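# Remove tile from box drawer, place on table, close drawer

## Task

Pull the wooden tile out of the drawer of the small wooden box and set it down directly on an empty part of the table, touching nothing but the tabletop. Then push the drawer shut. The box must end up no more than a few centimetres from its starting spot, with its orientation unchanged, and the other object inside the drawer must still be there.

## Robot and tools

Robot: two arms, left_arm and right_arm, each with six joints and a five-finger hand. The right arm has a right hand; the left arm has its mirror image, a left hand. Arm bases in the scene frame: left_arm at (+0.010, +0.295, +0.046) m, right_arm at (-0.019, -0.310, +0.040) m, each turned very slightly about z. Behind the arms stand a post and a camera stand; do not strike them.

Scene frame: the origin is at table-top height, halfway between the arms. +z is up, +x points out over the table, and +y points toward the left_arm side. Image left and right do not follow these names. All reported positions (end_effector_position, in metres) and quaternions (end_effector_quat_wxyz) use this frame. They may be a few centimetres off.

Hand point: a reference point 0.05 m in front of the palm and 0.15 m out from the wrist face. Its +z axis runs along the straight fingers, and its +y axis points out of the palm. For the right hand, +x runs across the palm away from the thumb; for the left hand, +x points toward the thumb. Straight fingertips reach 0.06-0.07 m past the point, and the finger line sits 0.06 m behind it along -y. A wrist bracket on the little-finger side can bump into things.

Row layout, shared by execute_actions and move: one flat list of 28 numbers, each in [-1, 1], which always covers both arms. The order is:
- left arm pose offset dx, dy, dz, rx, ry, rz
- left hand motors little, ring, middle, index, thumb_bend, thumb_turn
- left force_limit, speed
- the same 14 numbers for the right arm and hand.

Pose numbers are offsets, not poses. They count from that arm's current Hand target and run along that target's own axes. A value of 1.0 means 0.6 m, or 180 degrees for rx, ry, rz, which together form one rotation vector. To leave an arm where it is, send six zeros.

Hand motor numbers are absolute targets. For the fingers and thumb_bend, +1 is straight and open, and -1 is curled. For thumb_turn, +1 puts the thumb beside the palm, and -1 puts it across from the fingers.

force_limit sets where a closing motor stops. It runs linearly from about 0 N at -1 to 10 N at +1, or 15 N for the two thumb motors. speed rises from near zero at -1 to full speed at +0.48 and stays full up to +1.

To keep a hand unchanged, resend the last eight hand numbers you actually sent. If you have sent none yet, send hand_measured followed by hand_force_limit and hand_speed.

Grips:
- With thumb_turn at -1, the thumb and fingers can enclose objects about 0.035-0.065 m thick, or a handle down to about 0.025 m.
- A thumb-tip to index-pad pinch can hold a light item up to about 0.08 m.
- For a soft grip, close at speed -0.94 or below.
- To loosen, send targets more open than hand_measured.
- To squeeze harder, raise force_limit and also send a target more closed than hand_measured.

execute_actions(actions, cameras): actions is a list of actions. Each action is a list of up to 15 rows, one row per 1/30 s step, so one action lasts 0.5 s; a short action repeats its final row. Every row in an action is an offset from the Hand target as it was when that action began, not from the previous row. Each new action starts from the new Hand target, so repeating an offset moves the arm further. Images are returned only when actions is empty or cameras names them; ["all"] gives every camera.

move(target, speed, blend, blocking, cameras): target is one 28-number row or a list of up to 15 rows. Every row counts from the same starting Hand targets. speed is in m/s, from 0.002 to 4.3, default 0.25; turning is capped at twice that value in rad/s. It can be one number or one per target. blend (in m) rounds the corners at intermediate targets; 0 stops at each one. A whole move is capped at 10 s. With blocking=false the call returns after 0.5 s while the motion continues. Paths go straight and do not avoid obstacles or the other arm. The result ends with a move: line giving the outcome (done, off_target, moving, held, fault) and any limits (paced, held).

Other tools:
- wait(seconds, 0 to 3600): lets time pass without sending new commands.
- stop(): brakes a running move.
- zoom_image(camera, region=[x0, y0, x1, y1]): region is in pixels, at most 504 by 504, taken from the latest image.
- show_instructions(): shows the reference images.
- finished_scene(scene=1): ends the scene for good.

Cameras: cam_head_left, cam_head_right, cam_high, cam_low, cam_left_wrist, cam_right_wrist, each 672x504.

Result lines: Hand target is your last commanded pose after clipping, and the next offsets count from it. Each result also gives end_effector_position and the quaternion, joint positions, velocities and torques, and motor temperatures. Hand readings come in motor order:
- hand_measured: position on the command scale.
- hand_stopped_by: moving, target, force, stalled or fault.
- hand_load_n: fingertip force, positive when the finger is pushed open. A dropped object shows up as this falling to about 0.

Behaviour to expect:
- Arms usually settle 1-3 cm short of the command, often below it; this is not a sign of contact. If the gap persists, send the remaining distance as a new offset.
- The commanded orientation is clipped to within 40 degrees of the current one at each step.
- A blocked arm keeps pressing until you command it back past its hand point.
- Joint limits in rad: waist ±2.880, shoulder 0 to 3.142, elbow 0 to 3.019, wrist pitch -1.693 to 1.571, wrist yaw ±1.571, wrist roll ±2.094.

Avoid:
- dropping the tile, even a few millimetres, or releasing it while it is moving
- slamming the drawer or striking the box or fixed parts
- pushing the box out of place or knowing anything off the table
- arms or hands touching each other
- too much load on the fingers
- long stretched-out holds that overheat motors: MOTOR HOT appears at 85 °C, and at 100 °C the arm drops.

Any arm stop costs time. Objects may occasionally be nudged by the scene itself.

Each tool is called as name([rows], argument=value, ...), one row to a line, values as JSON.

Reference images:

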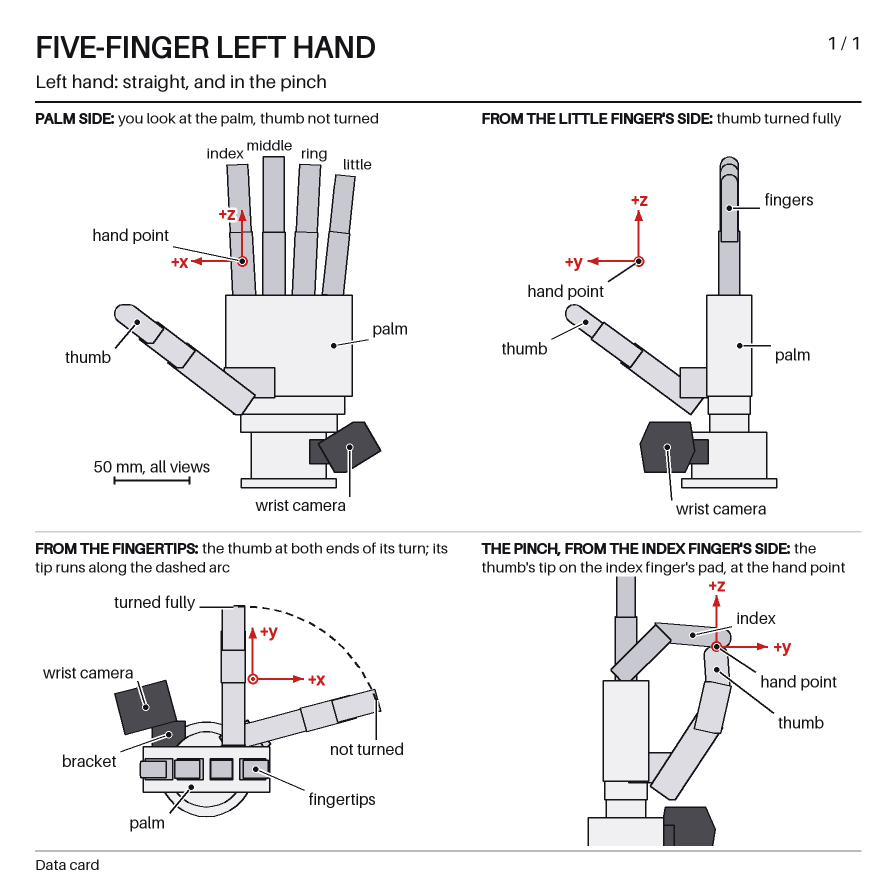

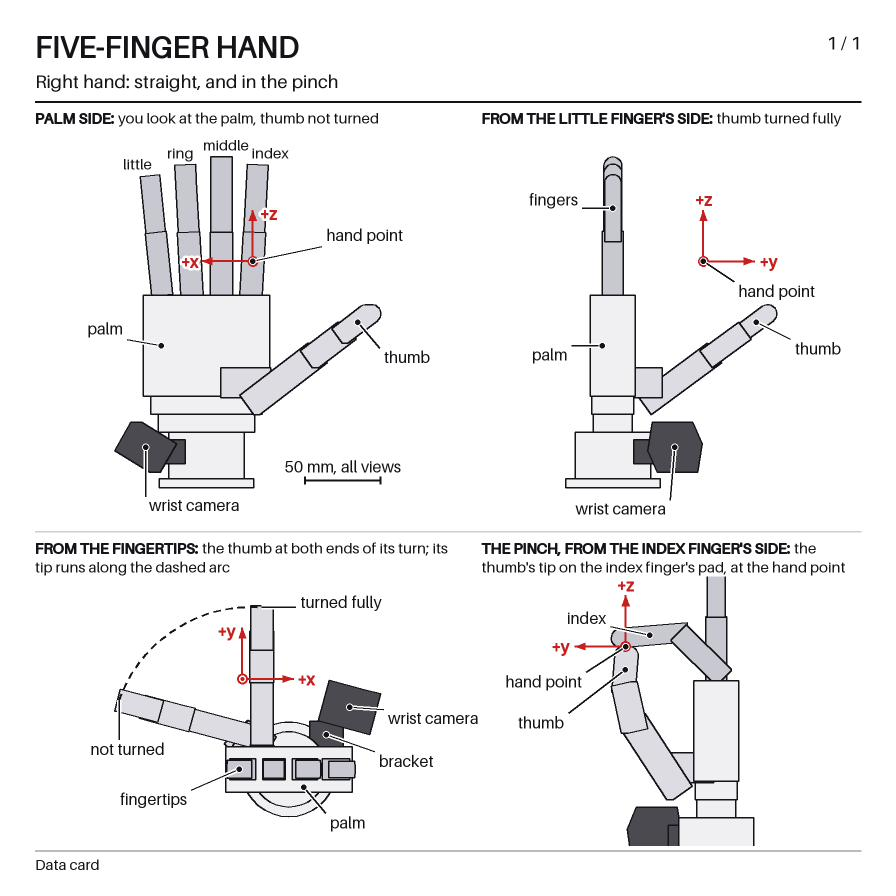

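## Session

execute_actions(actions=[])

Scene clock: 0.00 s.
left_arm: end_effector_position=(+0.4933, +0.2088, +0.2296) hand_measured=(+1.000, +1.000, +1.000, +1.000, +1.000, +1.000) hand_load_n=(+0.0, +0.0, -0.5, -0.5, +0.0, +0.0) hand_stopped_by=(target, target, target, target, target, target) hand_force_limit=0.00 hand_speed=-0.80 end_effector_quat_wxyz=(-0.112, -0.481, +0.858, -0.140) | right_arm: end_effector_position=(+0.3120, +0.1638, +0.2262) hand_measured=(+1.000, +1.000, +1.000, +1.000, +1.000, +1.000) hand_load_n=(+0.0, +0.0, +0.0, +0.0, +0.0, +0.0) hand_stopped_by=(target, target, target, target, target, target) hand_force_limit=0.00 hand_speed=-0.80 end_effector_quat_wxyz=(+0.685, -0.490, -0.483, -0.239)
Joint positions: left_arm=[-0.021 1.834 1.725 -1.507 0.359 0.516] | right_arm=[0.661 1.719 0.877 1.116 -1.372 -0.846]
Joint velocities: within noise
Joint torques (N m): no reading
Motor temperatures (°C): left_arm=[33 29 26 38 36 41] | right_arm=[43 31 38 27 34 35]
Heat: left arm: hottest wrist roll 41 °C; right arm: hottest waist 43 °C.
Hand target: left_arm +0.4995, +0.2086, +0.2353; -0.104, -0.480, +0.859, -0.145 | right_arm +0.3163, +0.1669, +0.2354; +0.684, -0.482, -0.488, -0.247

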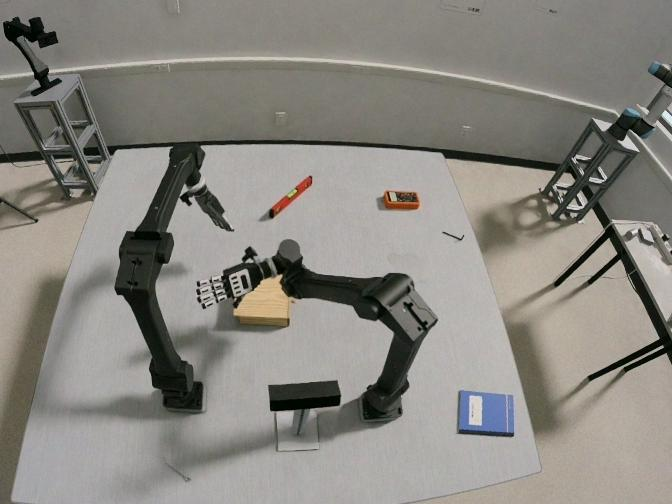

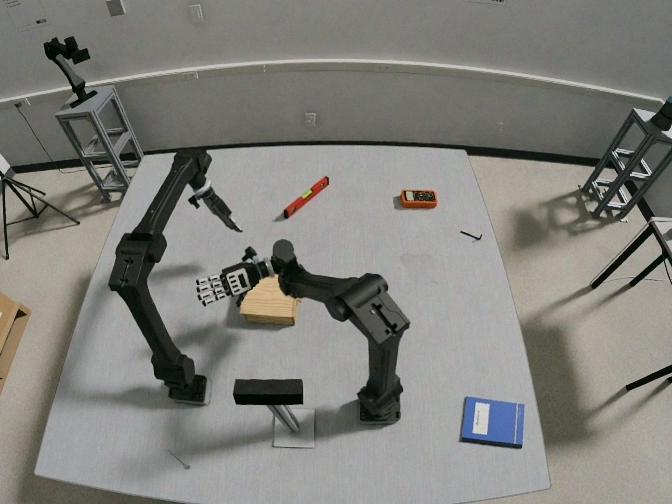

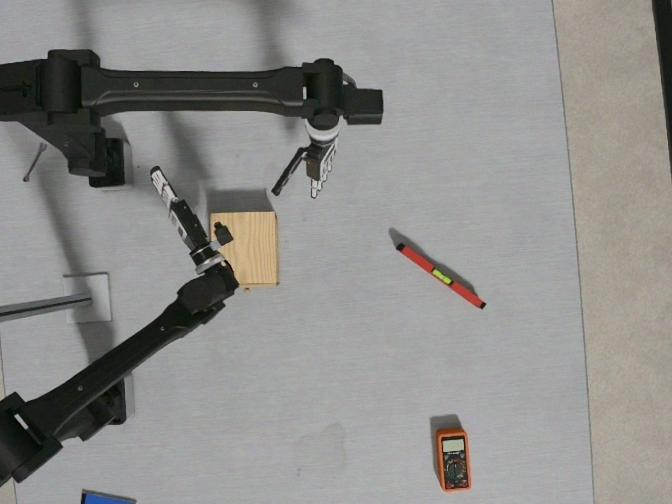

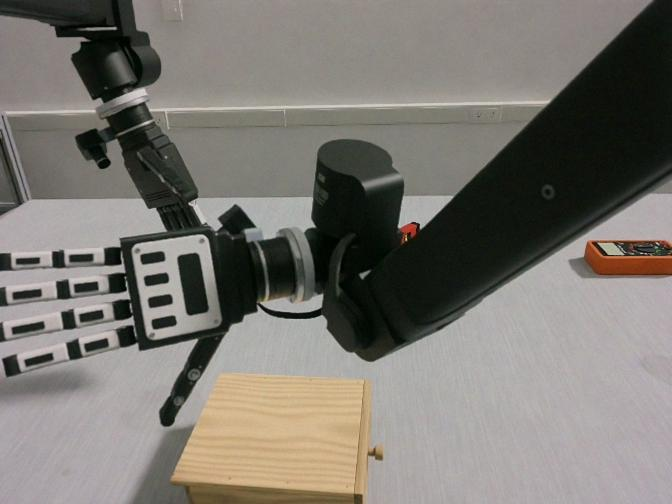

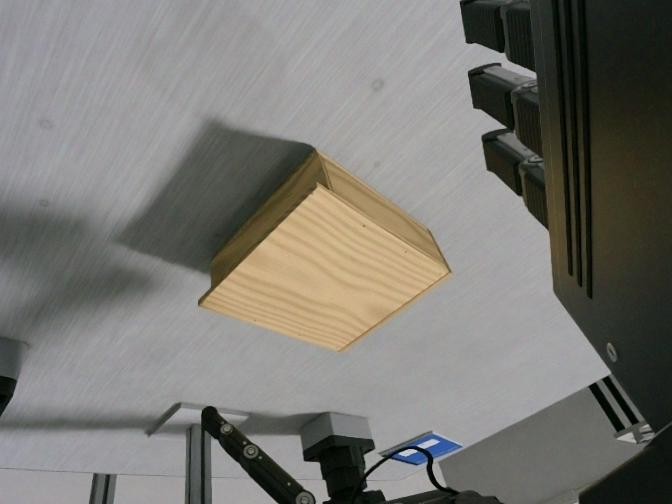

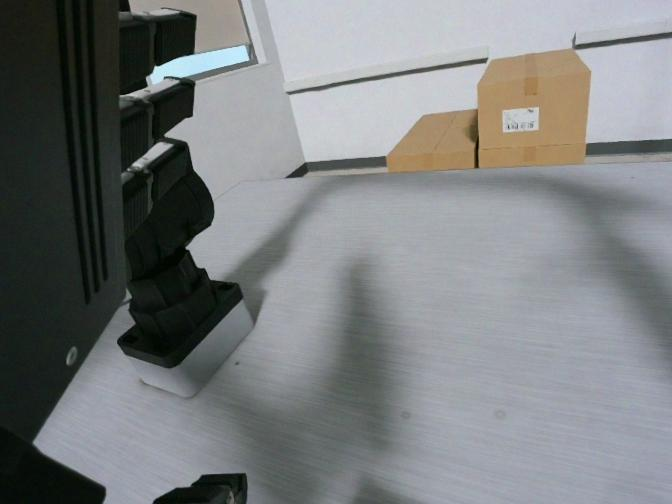

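zoom_image(camera="cam_low", region=[150, 350, 402, 504])

zoom_image(camera="cam_high", region=[180, 180, 306, 306])

zoom_image(camera="cam_left_wrist", region=[180, 130, 480, 370])

Scaled by 2.000 from the camera's image (finer frame: 960x720).

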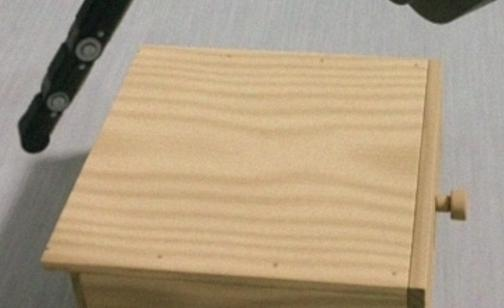

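Scaled by 4.000 from the camera's image (finer frame: 960x720).

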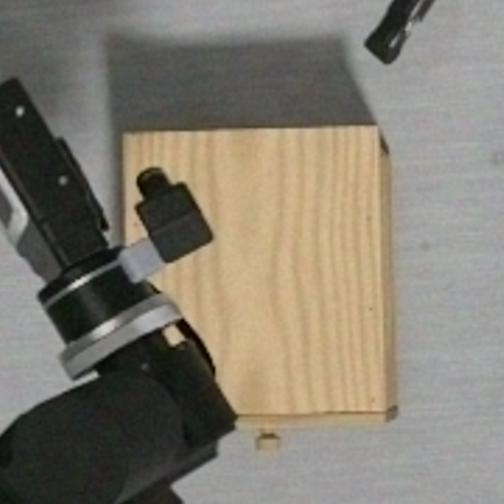

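Scaled by 1.680 from the camera's image (finer frame: 960x720).

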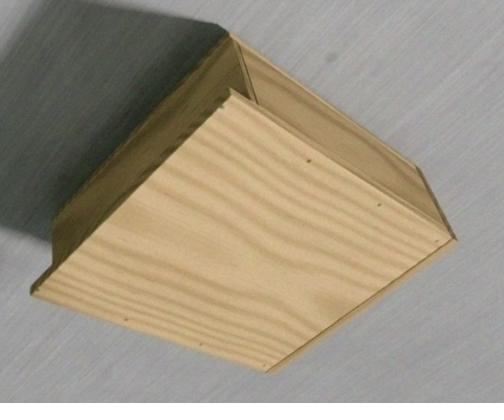

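move([
  [0,0,0,0,0,0,1,1,1,1,1,1,0,-0.8,0.0545,-0.2623,-0.4423,0,0,0,1,1,1,1,1,1,0,-0.8],
  [0,0,0,0,0,0,1,1,1,1,1,1,0,-0.8,-0.0238,-0.3055,-0.5347,0.191,-0.529,-0.373,1,1,1,1,1,1,0,-0.8],
], blend=[0.05,0], cameras=["all"])

Scene clock: 117.37 s.
left_arm: end_effector_position=(+0.4933, +0.2088, +0.2296) hand_measured=(+1.000, +1.000, +1.000, +1.000, +1.000, +1.000) hand_load_n=(+0.0, +0.0, +0.0, +0.0, +0.0, +0.0) hand_stopped_by=(target, target, target, target, target, target) hand_force_limit=0.00 hand_speed=-0.80 end_effector_quat_wxyz=(-0.112, -0.481, +0.858, -0.140) | right_arm: end_effector_position=(+0.3008, -0.1948, +0.2810) hand_measured=(+1.000, +1.000, +1.000, +1.000, +1.000, +1.000) hand_load_n=(+0.0, +0.0, +0.0, +0.0, +0.0, +0.0) hand_stopped_by=(target, target, target, target, target, target) hand_force_limit=0.00 hand_speed=-0.80 end_effector_quat_wxyz=(-0.119, +0.298, +0.640, +0.698)
Joint positions: left_arm=[-0.021 1.834 1.725 -1.507 0.359 0.516] | right_arm=[-0.231 1.273 0.185 1.565 -1.562 -2.06]
Joint torques (N m): left_arm=[0.26 -19.31 10.26 -0.02 0.29 -0.02] | right_arm=[-0.73 -2.84 5.14 1.35 0.19 -0.13]
Motor temperatures (°C): left_arm=[32 33 32 36 34 40] | right_arm=[42 34 42 26 33 35]
Heat: left arm: hottest wrist roll 40 °C; right arm: hottest waist 42 °C.
Hand target: left_arm +0.4995, +0.2086, +0.2353; -0.104, -0.480, +0.859, -0.145 | right_arm +0.2998, -0.1997, +0.2806; -0.079, +0.195, +0.864, +0.457
Off the commanded pose: left_arm 0.008 m, 1 deg | right_arm 0.005 m, 100 deg; orientation clipped.
joint sent to its limit (right arm) — joint 4 (wrist pitch), upper limit; joint 5 (wrist yaw), lower limit; joint 6 (wrist roll), lower limit. The joint targets are off in orientation, not in position.
move: off_target (right_arm); limits=paced

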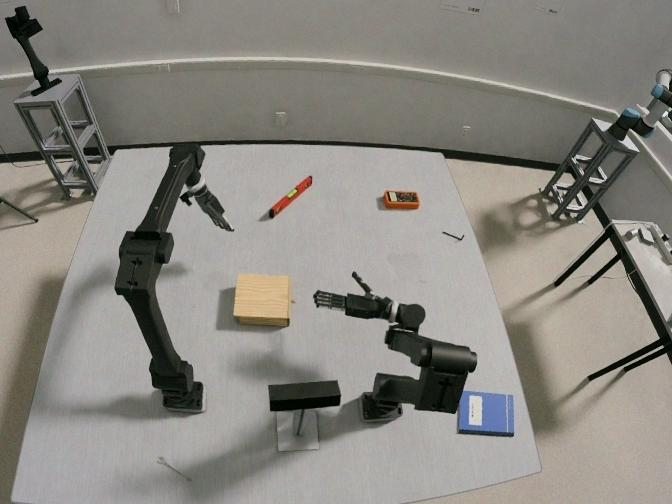

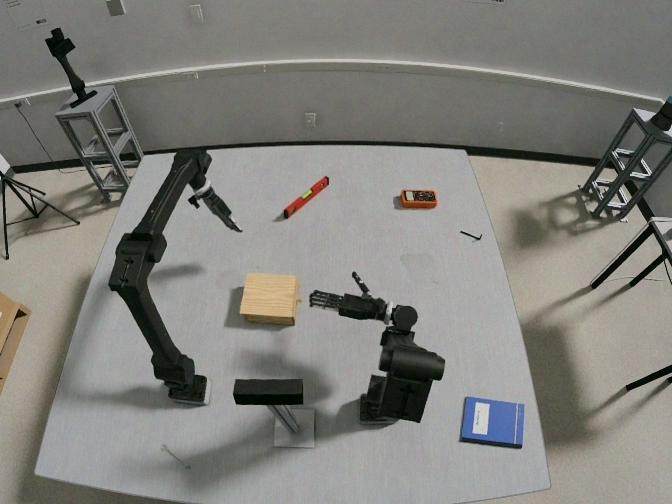

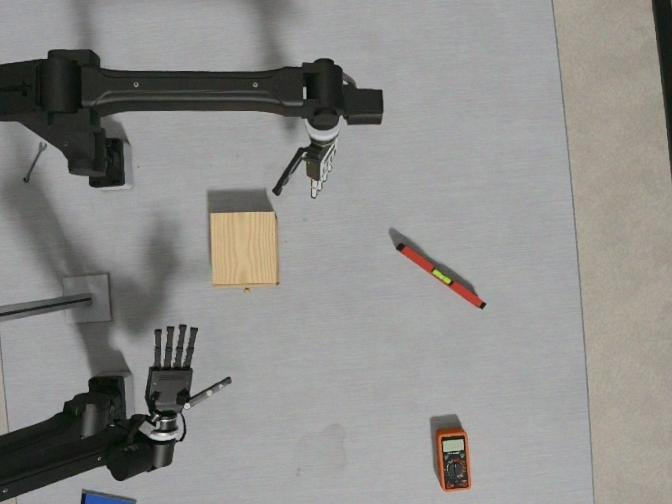

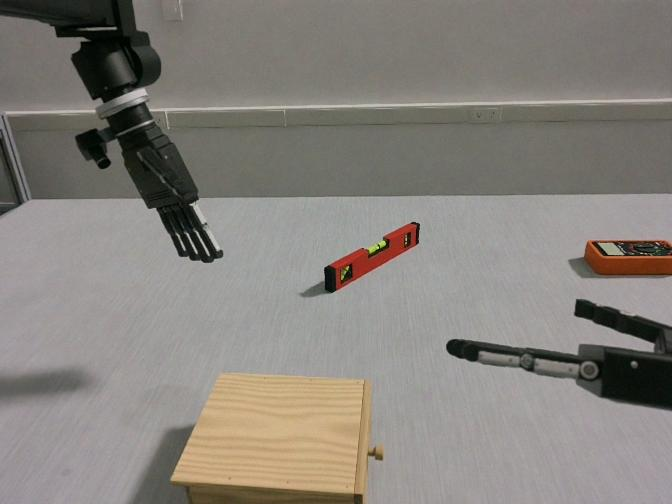

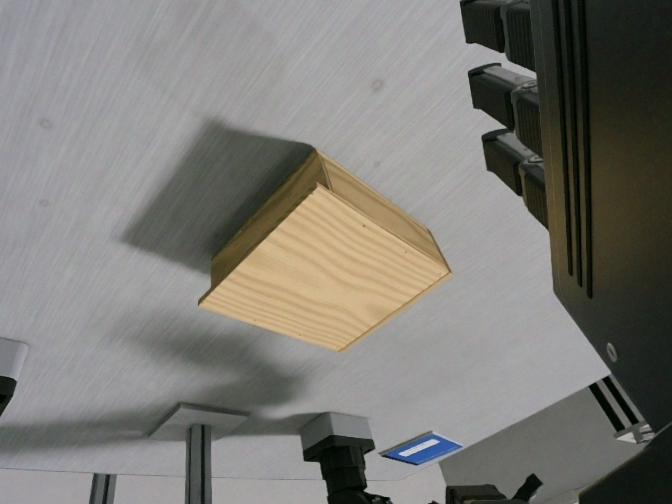

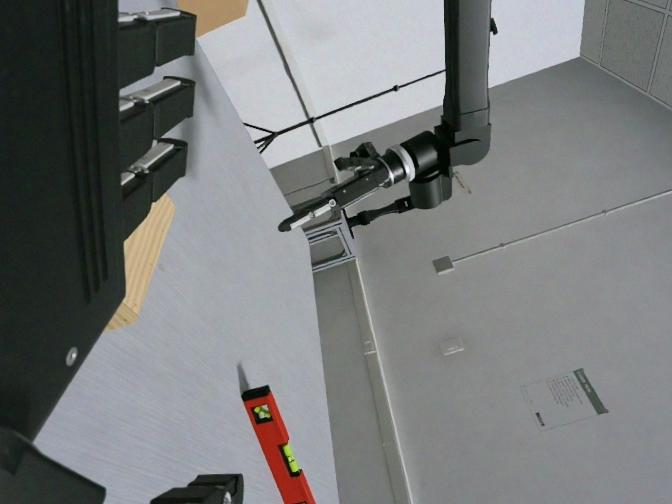

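move([
  [0,0,0,0,0,0,1,1,1,1,1,1,0,-0.8,-0.042,-0.003,-0.086,-0.038,0.284,0.855,1,1,1,1,1,1,0,-0.8],
  [0,0,0,0,0,0,1,1,1,1,1,1,0,-0.8,-0.160,-0.013,-0.164,0.578,-0.327,-0.690,1,1,1,1,1,1,0,-0.8],
], cameras=["cam_head_left","cam_low"])

Scene clock: 212.57 s.
left_arm: end_effector_position=(+0.4933, +0.2088, +0.2296) hand_measured=(+1.000, +1.000, +1.000, +1.000, +1.000, +1.000) hand_load_n=(+0.0, +0.0, +0.0, +0.0, +0.0, -0.5) hand_stopped_by=(target, target, target, target, target, target) hand_force_limit=0.00 hand_speed=-0.80 end_effector_quat_wxyz=(-0.112, -0.481, +0.858, -0.140) | right_arm: end_effector_position=(+0.3816, -0.3163, +0.3008) hand_measured=(+1.000, +1.000, +1.000, +1.000, +1.000, +1.000) hand_load_n=(+0.0, +0.0, +0.0, +0.0, +0.0, -0.5) hand_stopped_by=(target, target, target, target, target, target) hand_force_limit=0.00 hand_speed=-0.80 end_effector_quat_wxyz=(+0.494, -0.500, +0.499, -0.506)
Joint positions: left_arm=[-0.021 1.834 1.725 -1.507 0.359 0.516] | right_arm=[-0.135 0.664 0.408 0.257 -0.15 -0.012]
Joint torques (N m): left_arm=[0.38 -19.31 10.21 0.02 0.28 -0.01] | right_arm=[1.61 -1.14 11.02 1.7 -0.01 0.17]
Heat: left arm: hottest wrist roll 39 °C; right arm: hottest waist 41 °C.
Hand target: left_arm +0.4995, +0.2086, +0.2353; -0.104, -0.480, +0.859, -0.145 | right_arm +0.3799, -0.3098, +0.3006; +0.501, -0.500, +0.500, -0.500
Off the commanded pose: left_arm 0.008 m, 1 deg | right_arm 0.007 m, 1 deg.
move: done

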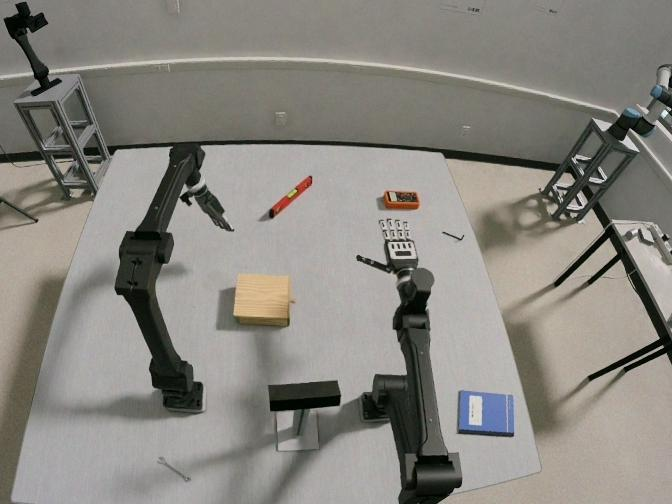

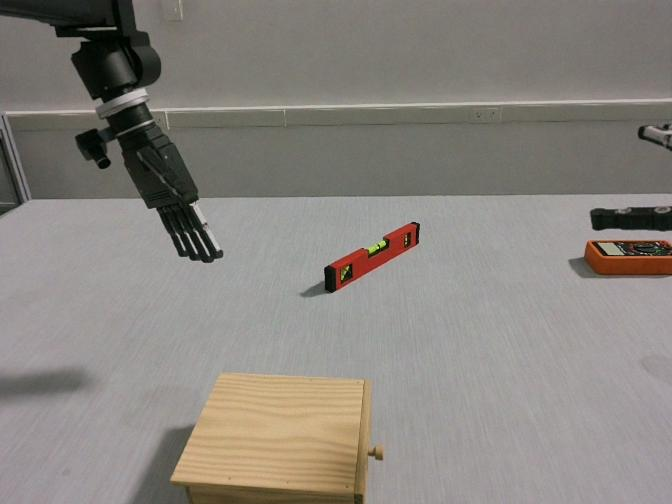

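move(target=[0.599,-0.0198,0.1798,-0.0968,-0.0694,0.3208,-1,-1,0.2,0.2,0.1,-1,0,-0.5,0.2,0,-0.083,-0.5,0,0,1,1,1,1,1,1,0,-0.8], cameras=["all"])

Scene clock: 328.17 s.
left_arm: end_effector_position=(+0.3087, -0.1120, +0.2441) hand_measured=(-1.000, -1.000, +0.200, +0.200, +0.100, -1.000) hand_load_n=(+0.0, +0.0, +0.0, +0.0, +0.0, +0.0) hand_stopped_by=(target, target, target, target, target, target) hand_force_limit=0.00 hand_speed=-0.50 end_effector_quat_wxyz=(-0.005, -0.005, +1.000, +0.006) | right_arm: end_effector_position=(+0.3211, -0.4192, +0.2855) hand_measured=(+1.000, +1.000, +1.000, +1.000, +1.000, +1.000) hand_load_n=(+0.0, +0.0, +0.0, +0.0, +0.0, +0.0) hand_stopped_by=(target, target, target, target, target, target) hand_force_limit=0.00 hand_speed=-0.80 end_effector_quat_wxyz=(+0.007, +0.708, -0.706, -0.018)
Joint positions: left_arm=[-0.934 1.856 1.831 -1.56 0.002 0.606] | right_arm=[-0.309 1.474 1.466 -1.601 -0.002 -0.338]
Joint torques (N m): left_arm=[0.5 -17.85 12.92 -0.36 -0.16 0.16] | right_arm=[-0.67 -10.87 14.19 -0.08 -0.01 -0.1]
Heat: left arm: hottest wrist roll 38 °C; right arm: hottest elbow 43 °C.
Hand target: left_arm +0.3191, -0.1204, +0.2503; +0.000, +0.000, +1.000, +0.000 | right_arm +0.3302, -0.4299, +0.3004; -0.001, +0.707, -0.707, +0.000
Off the commanded pose: left_arm 0.015 m, 1 deg | right_arm 0.020 m, 2 deg.
move: off_target (left_arm, right_arm)

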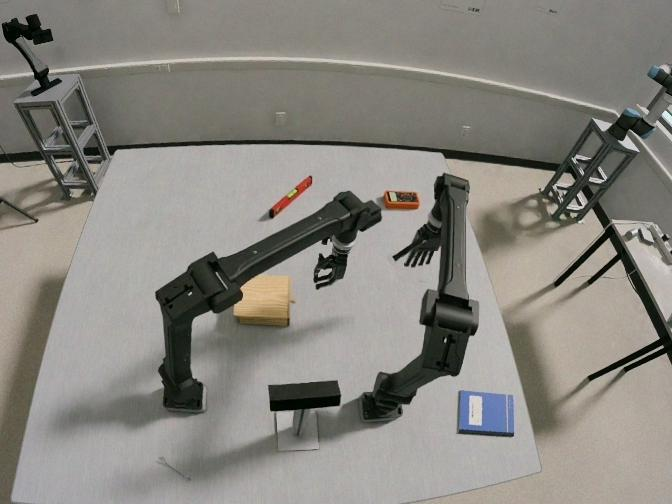

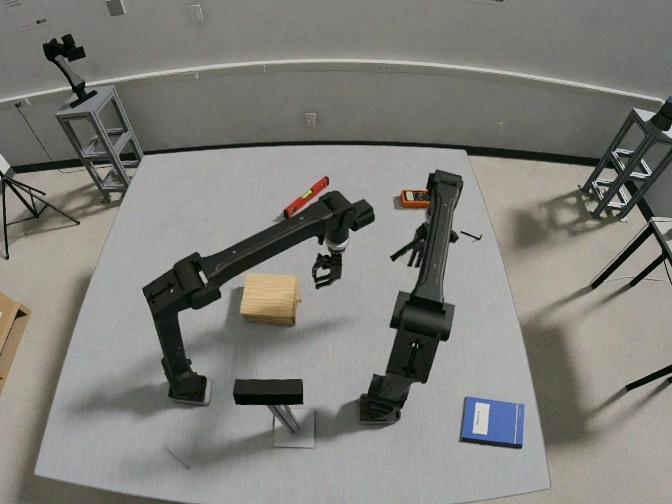

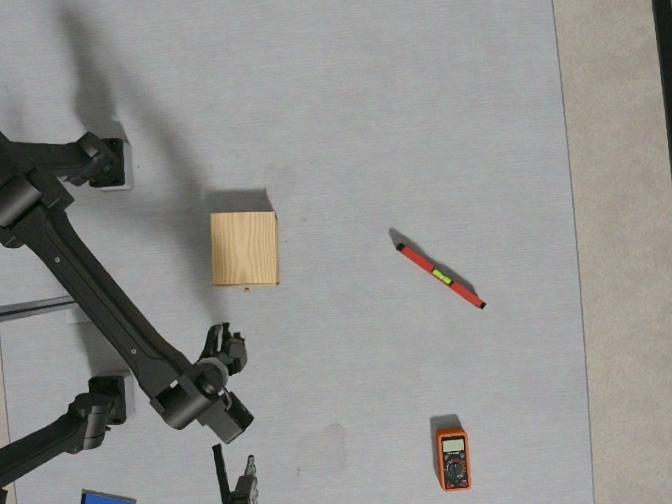

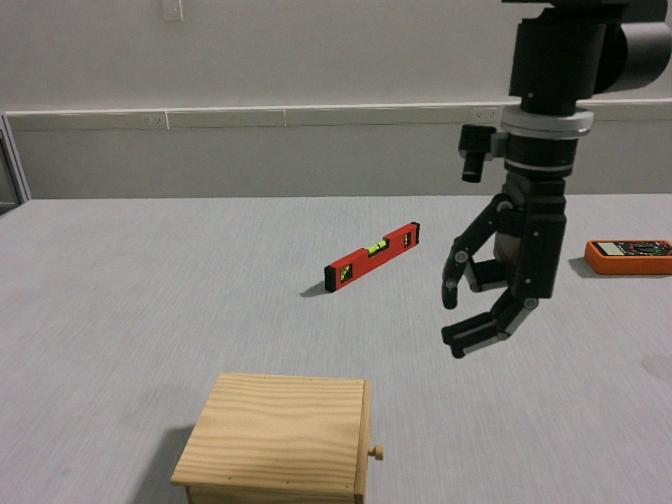

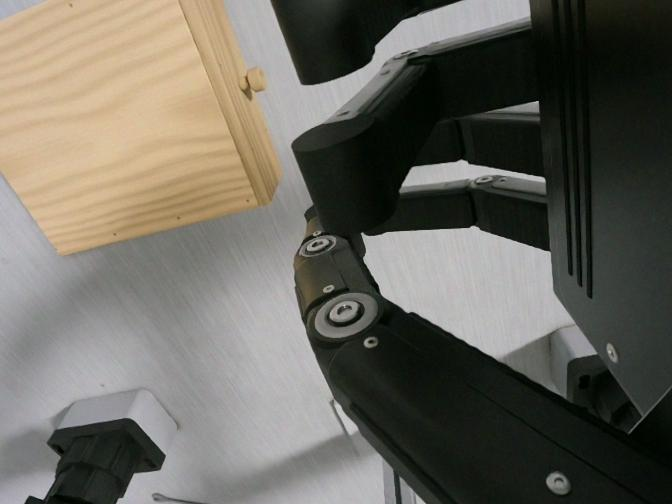

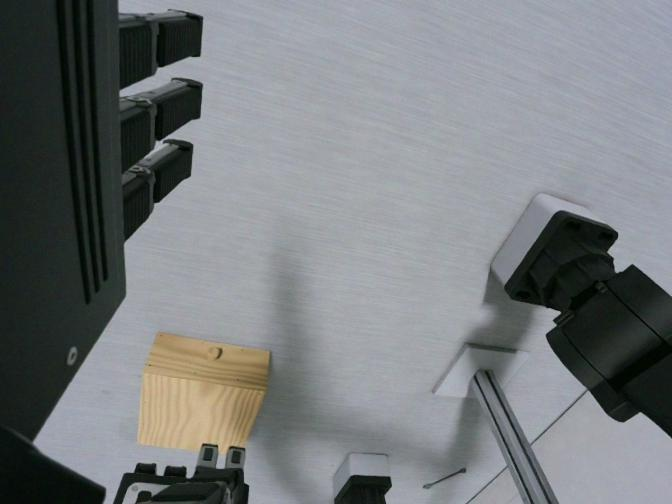

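zoom_image(camera="cam_right_wrist", region=[100, 310, 310, 467])

zoom_image(camera="cam_high", region=[190, 200, 310, 460])

zoom_image(camera="cam_low", region=[160, 340, 412, 504])

Scaled by 2.400 from the camera's image (finer frame: 960x720).

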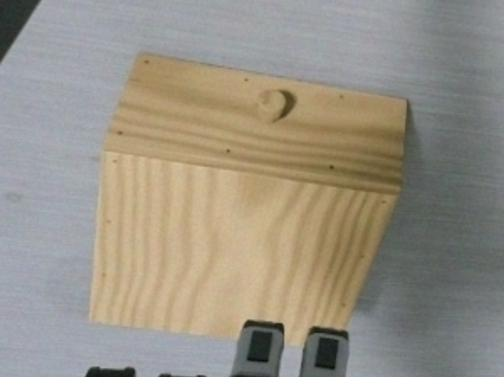

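Scaled by 1.938 from the camera's image (finer frame: 960x720).

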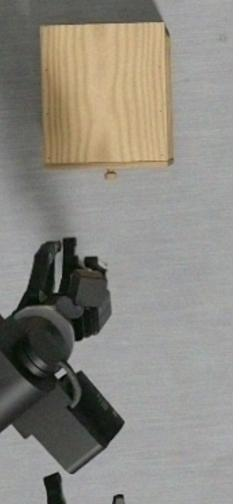

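Scaled by 2.000 from the camera's image (finer frame: 960x720).

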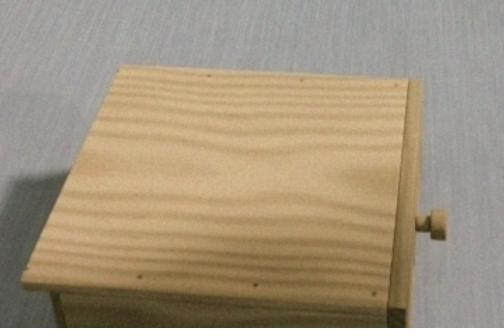

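move(target=[-0.04,0,0.208,0,0,0,-1,-1,0.2,0.2,0.1,-1,0,-0.5,0,0,0,0,0,0,1,1,1,1,1,1,0,-0.8], cameras=["cam_low","cam_left_wrist","cam_right_wrist","cam_high"])

Scene clock: 370.10 s.
left_arm: end_effector_position=(+0.3368, -0.1197, +0.1254) hand_measured=(-1.000, -1.000, +0.200, +0.200, +0.100, -1.000) hand_load_n=(+0.0, +0.0, +0.0, +0.0, +0.0, +0.0) hand_stopped_by=(target, target, target, target, target, target) hand_force_limit=0.00 hand_speed=-0.50 end_effector_quat_wxyz=(-0.005, -0.004, +1.000, +0.005) | right_arm: end_effector_position=(+0.3211, -0.4192, +0.2855) hand_measured=(+1.000, +1.000, +1.000, +1.000, +1.000, +1.000) hand_load_n=(+0.0, +0.0, +0.0, +0.0, +0.0, +0.0) hand_stopped_by=(target, target, target, target, target, target) hand_force_limit=0.00 hand_speed=-0.80 end_effector_quat_wxyz=(+0.007, +0.708, -0.706, -0.018)
Joint positions: left_arm=[-0.903 1.969 1.686 -1.302 0.002 0.639] | right_arm=[-0.309 1.474 1.466 -1.601 -0.002 -0.338]
Joint torques (N m): left_arm=[0.56 -20.54 8.43 0.65 -0.16 0.15] | right_arm=[-0.67 -10.87 14.17 -0.1 -0.01 -0.09]
Motor temperatures (°C): left_arm=[31 34 36 33 31 37] | right_arm=[40 31 47 26 30 33]
Heat: left arm: hottest wrist roll 37 °C; right arm: hottest elbow 47 °C.
Hand target: left_arm +0.3431, -0.1206, +0.1256; +0.000, +0.000, +1.000, -0.001 | right_arm +0.3302, -0.4299, +0.3004; -0.001, +0.707, -0.707, +0.000
Off the commanded pose: left_arm 0.006 m, 1 deg | right_arm 0.020 m, 2 deg.
move: done
Images, in order (width x height): cam_high 672x504, cam_low 672x504, cam_left_wrist 672x504, cam_right_wrist 672x504.

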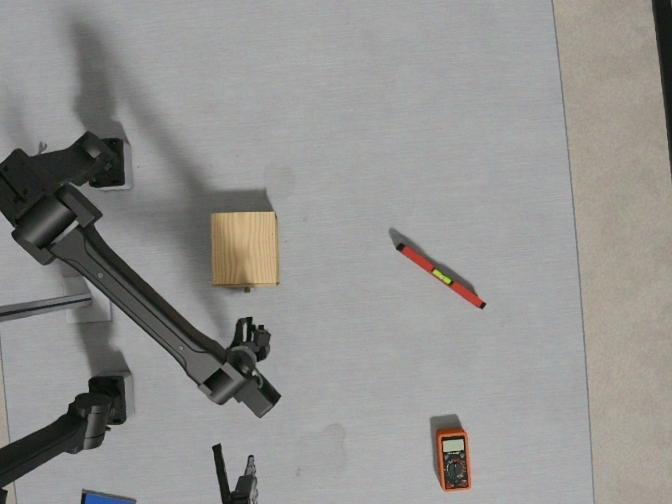

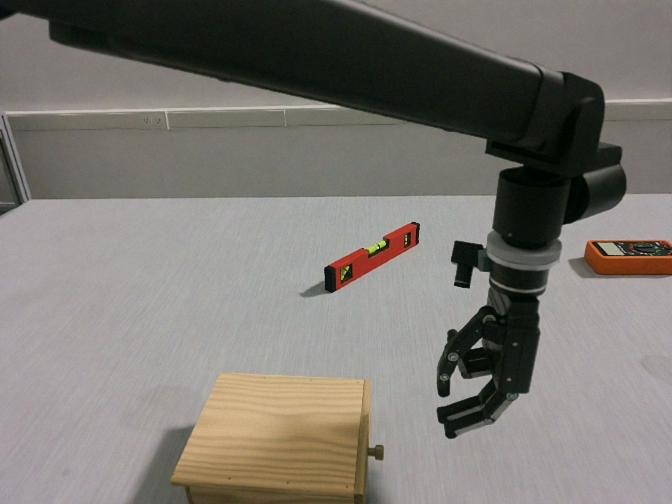

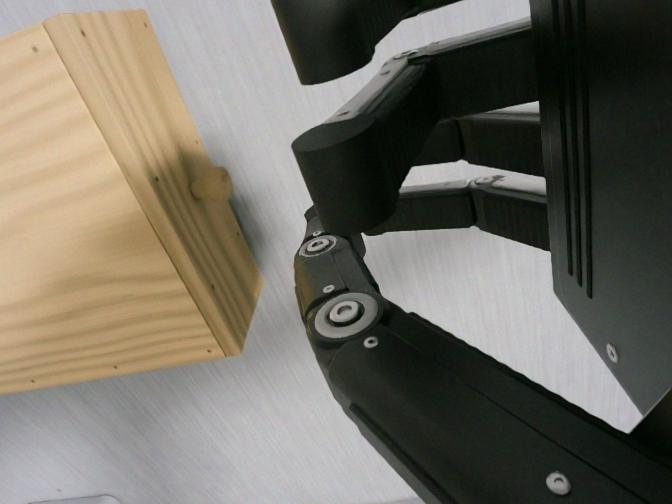

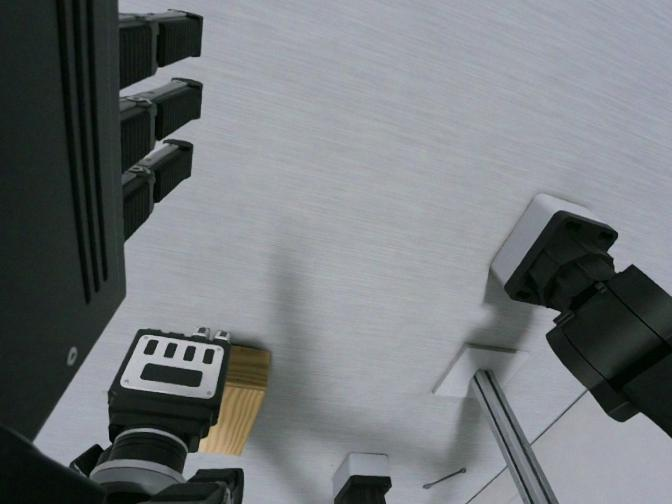

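zoom_image(camera="cam_high", region=[200, 260, 300, 360])

zoom_image(camera="cam_left_wrist", region=[140, 60, 480, 320])

Scaled by 5.040 from the camera's image (finer frame: 960x720).

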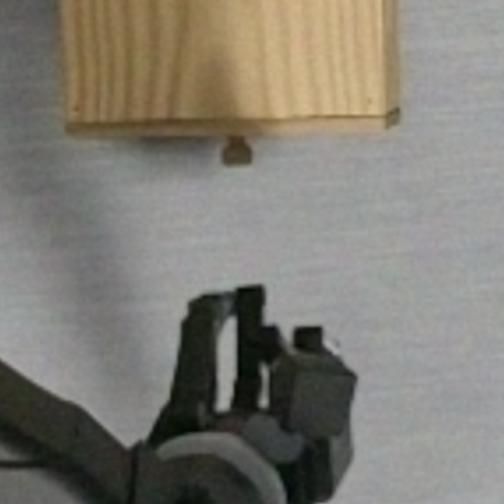

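Scaled by 1.482 from the camera's image (finer frame: 960x720).

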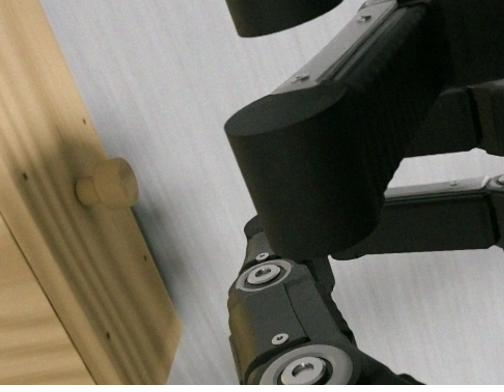

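move(target=[0,0,0.058,0,0,0,-1,-1,0.1,0.1,0.1,-1,0,-0.5,0,0,0,0,0,0,1,1,1,1,1,1,0,-0.8], cameras=["cam_low","cam_left_wrist"])

zoom_image(camera="cam_low", region=[330, 354, 530, 504])

Scene clock: 565.27 s.
left_arm: end_effector_position=(+0.3395, -0.1233, +0.1029) hand_measured=(-1.000, -1.000, +0.100, +0.100, +0.100, -1.000) hand_load_n=(+0.0, +0.0, +0.0, +0.0, -0.5, +0.0) hand_stopped_by=(target, target, target, target, target, target) hand_force_limit=0.00 hand_speed=-0.50 end_effector_quat_wxyz=(+0.003, -0.004, +1.000, -0.006) | right_arm: end_effector_position=(+0.3211, -0.4192, +0.2855) hand_measured=(+1.000, +1.000, +1.000, +1.000, +1.000, +1.000) hand_load_n=(+0.0, +0.0, +0.0, +0.0, +0.0, +0.0) hand_stopped_by=(target, target, target, target, target, target) hand_force_limit=0.00 hand_speed=-0.80 end_effector_quat_wxyz=(+0.007, +0.708, -0.706, -0.018)
Joint positions: left_arm=[-0.903 1.979 1.645 -1.223 0.002 0.639] | right_arm=[-0.309 1.474 1.466 -1.601 -0.002 -0.338]
Joint torques (N m): left_arm=[0.5 -19.66 7.77 0.57 -0.13 0.13] | right_arm=[-0.62 -10.87 14.19 -0.1 -0.01 -0.09]
Heat: left arm: hottest shoulder 36 °C; right arm: hottest elbow 51 °C.
Hand target: left_arm +0.3431, -0.1206, +0.0908; +0.000, +0.000, +1.000, -0.001 | right_arm +0.3302, -0.4299, +0.3004; -0.001, +0.707, -0.707, +0.000
Off the commanded pose: left_arm 0.013 m, 1 deg | right_arm 0.020 m, 2 deg.
move: off_target (left_arm)

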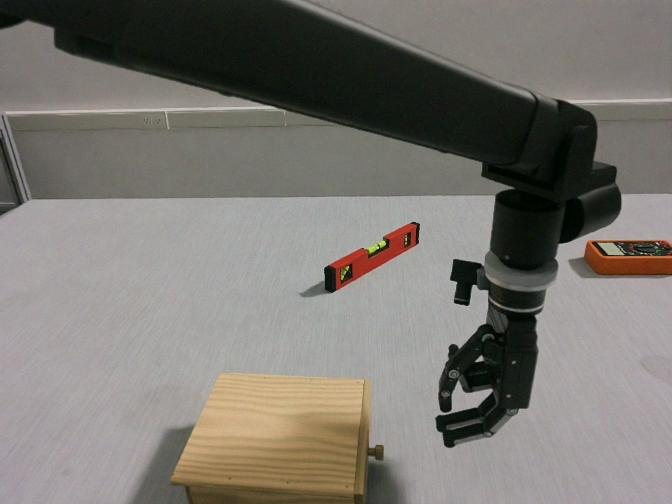

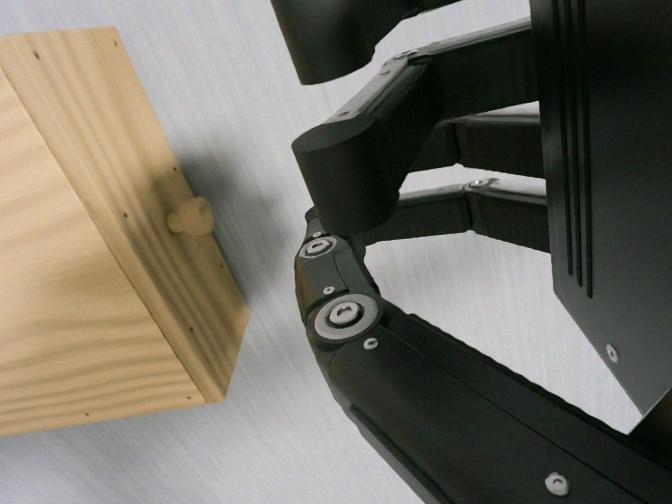

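Scaled by 2.520 from the camera's image (finer frame: 960x720).

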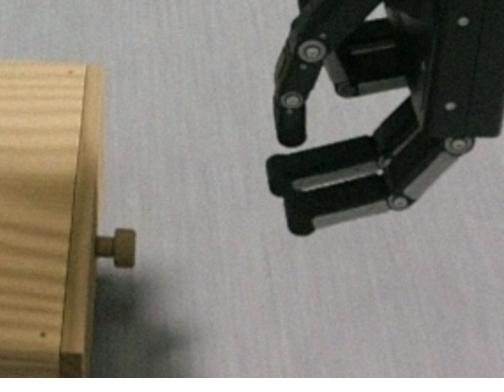

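move(target=[0.007,0,0.045,0,0,0,-1,-1,0.2,0.2,0.15,-1,0,-0.5,0,0,0,0,0,0,1,1,1,1,1,1,0,-0.8], cameras=["cam_low","cam_left_wrist","cam_high"])

zoom_image(camera="cam_low", region=[330, 354, 530, 504])

zoom_image(camera="cam_high", region=[200, 260, 300, 360])

Scene clock: 596.67 s.
left_arm: end_effector_position=(+0.3381, -0.1213, +0.0743) hand_measured=(-1.000, -1.000, +0.200, +0.200, +0.150, -1.000) hand_load_n=(+0.0, +0.0, +0.0, +0.0, -0.5, +0.0) hand_stopped_by=(target, target, target, target, target, target) hand_force_limit=0.00 hand_speed=-0.50 end_effector_quat_wxyz=(+0.002, -0.004, +1.000, -0.004) | right_arm: end_effector_position=(+0.3211, -0.4192, +0.2855) hand_measured=(+1.000, +1.000, +1.000, +1.000, +1.000, +1.000) hand_load_n=(+0.0, +0.0, -0.5, +0.0, +0.0, +0.0) hand_stopped_by=(target, target, target, target, target, target) hand_force_limit=0.00 hand_speed=-0.80 end_effector_quat_wxyz=(+0.007, +0.708, -0.706, -0.018)
Joint positions: left_arm=[-0.903 2.003 1.602 -1.16 0.002 0.639] | right_arm=[-0.309 1.474 1.466 -1.601 -0.002 -0.338]
Joint torques (N m): left_arm=[0.26 -20.19 7.71 0.54 -0.13 0.07] | right_arm=[-0.67 -10.87 14.17 -0.1 -0.01 -0.09]
Heat: left arm: hottest shoulder 35 °C; right arm: hottest elbow 51 °C.
Hand target: left_arm +0.3389, -0.1207, +0.0639; +0.000, +0.000, +1.000, -0.001 | right_arm +0.3302, -0.4299, +0.3004; -0.001, +0.707, -0.707, +0.000
Off the commanded pose: left_arm 0.011 m, 1 deg | right_arm 0.020 m, 2 deg.
move: off_target (left_arm)
Images, in order (width x height): cam_high 672x504, cam_low 672x504, cam_left_wrist 672x504.

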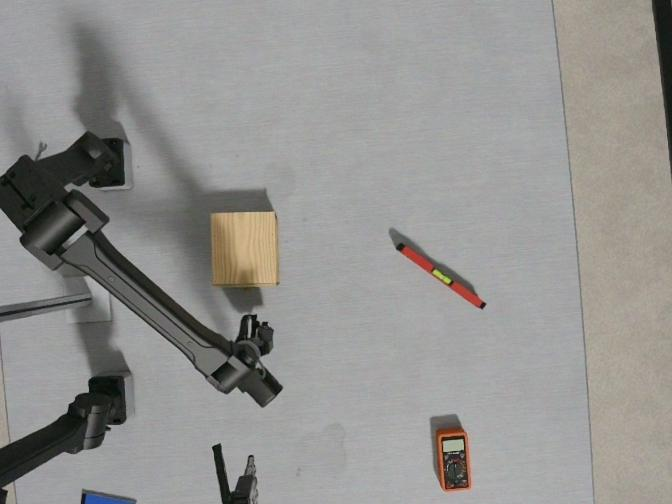

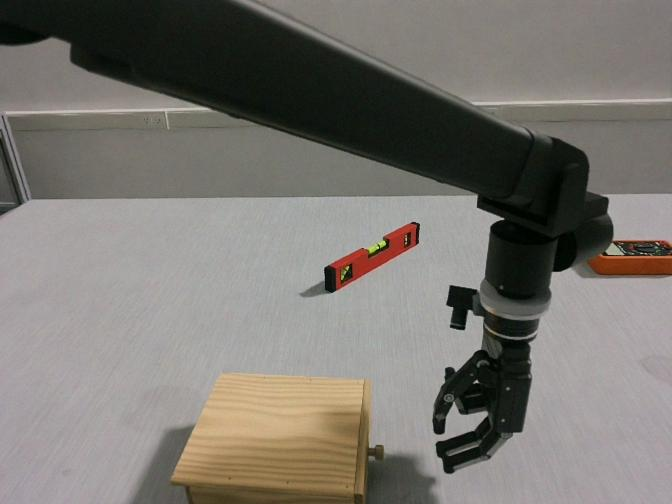

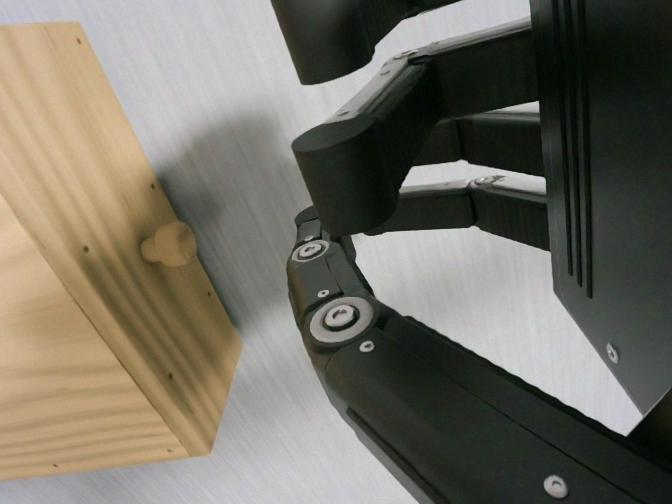

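Scaled by 2.520 from the camera's image (finer frame: 960x720).

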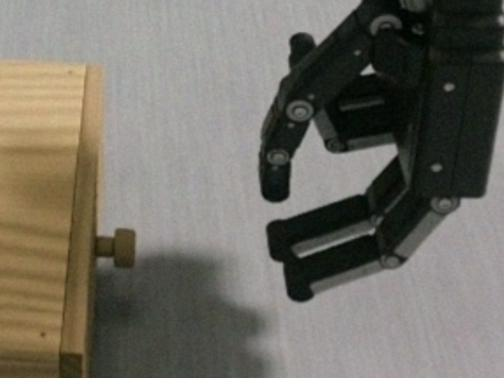

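Scaled by 5.040 from the camera's image (finer frame: 960x720).

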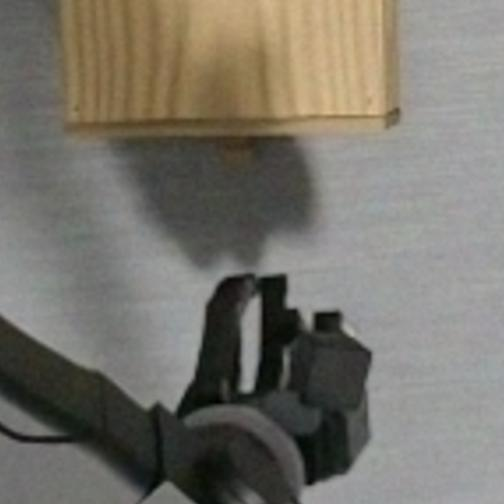

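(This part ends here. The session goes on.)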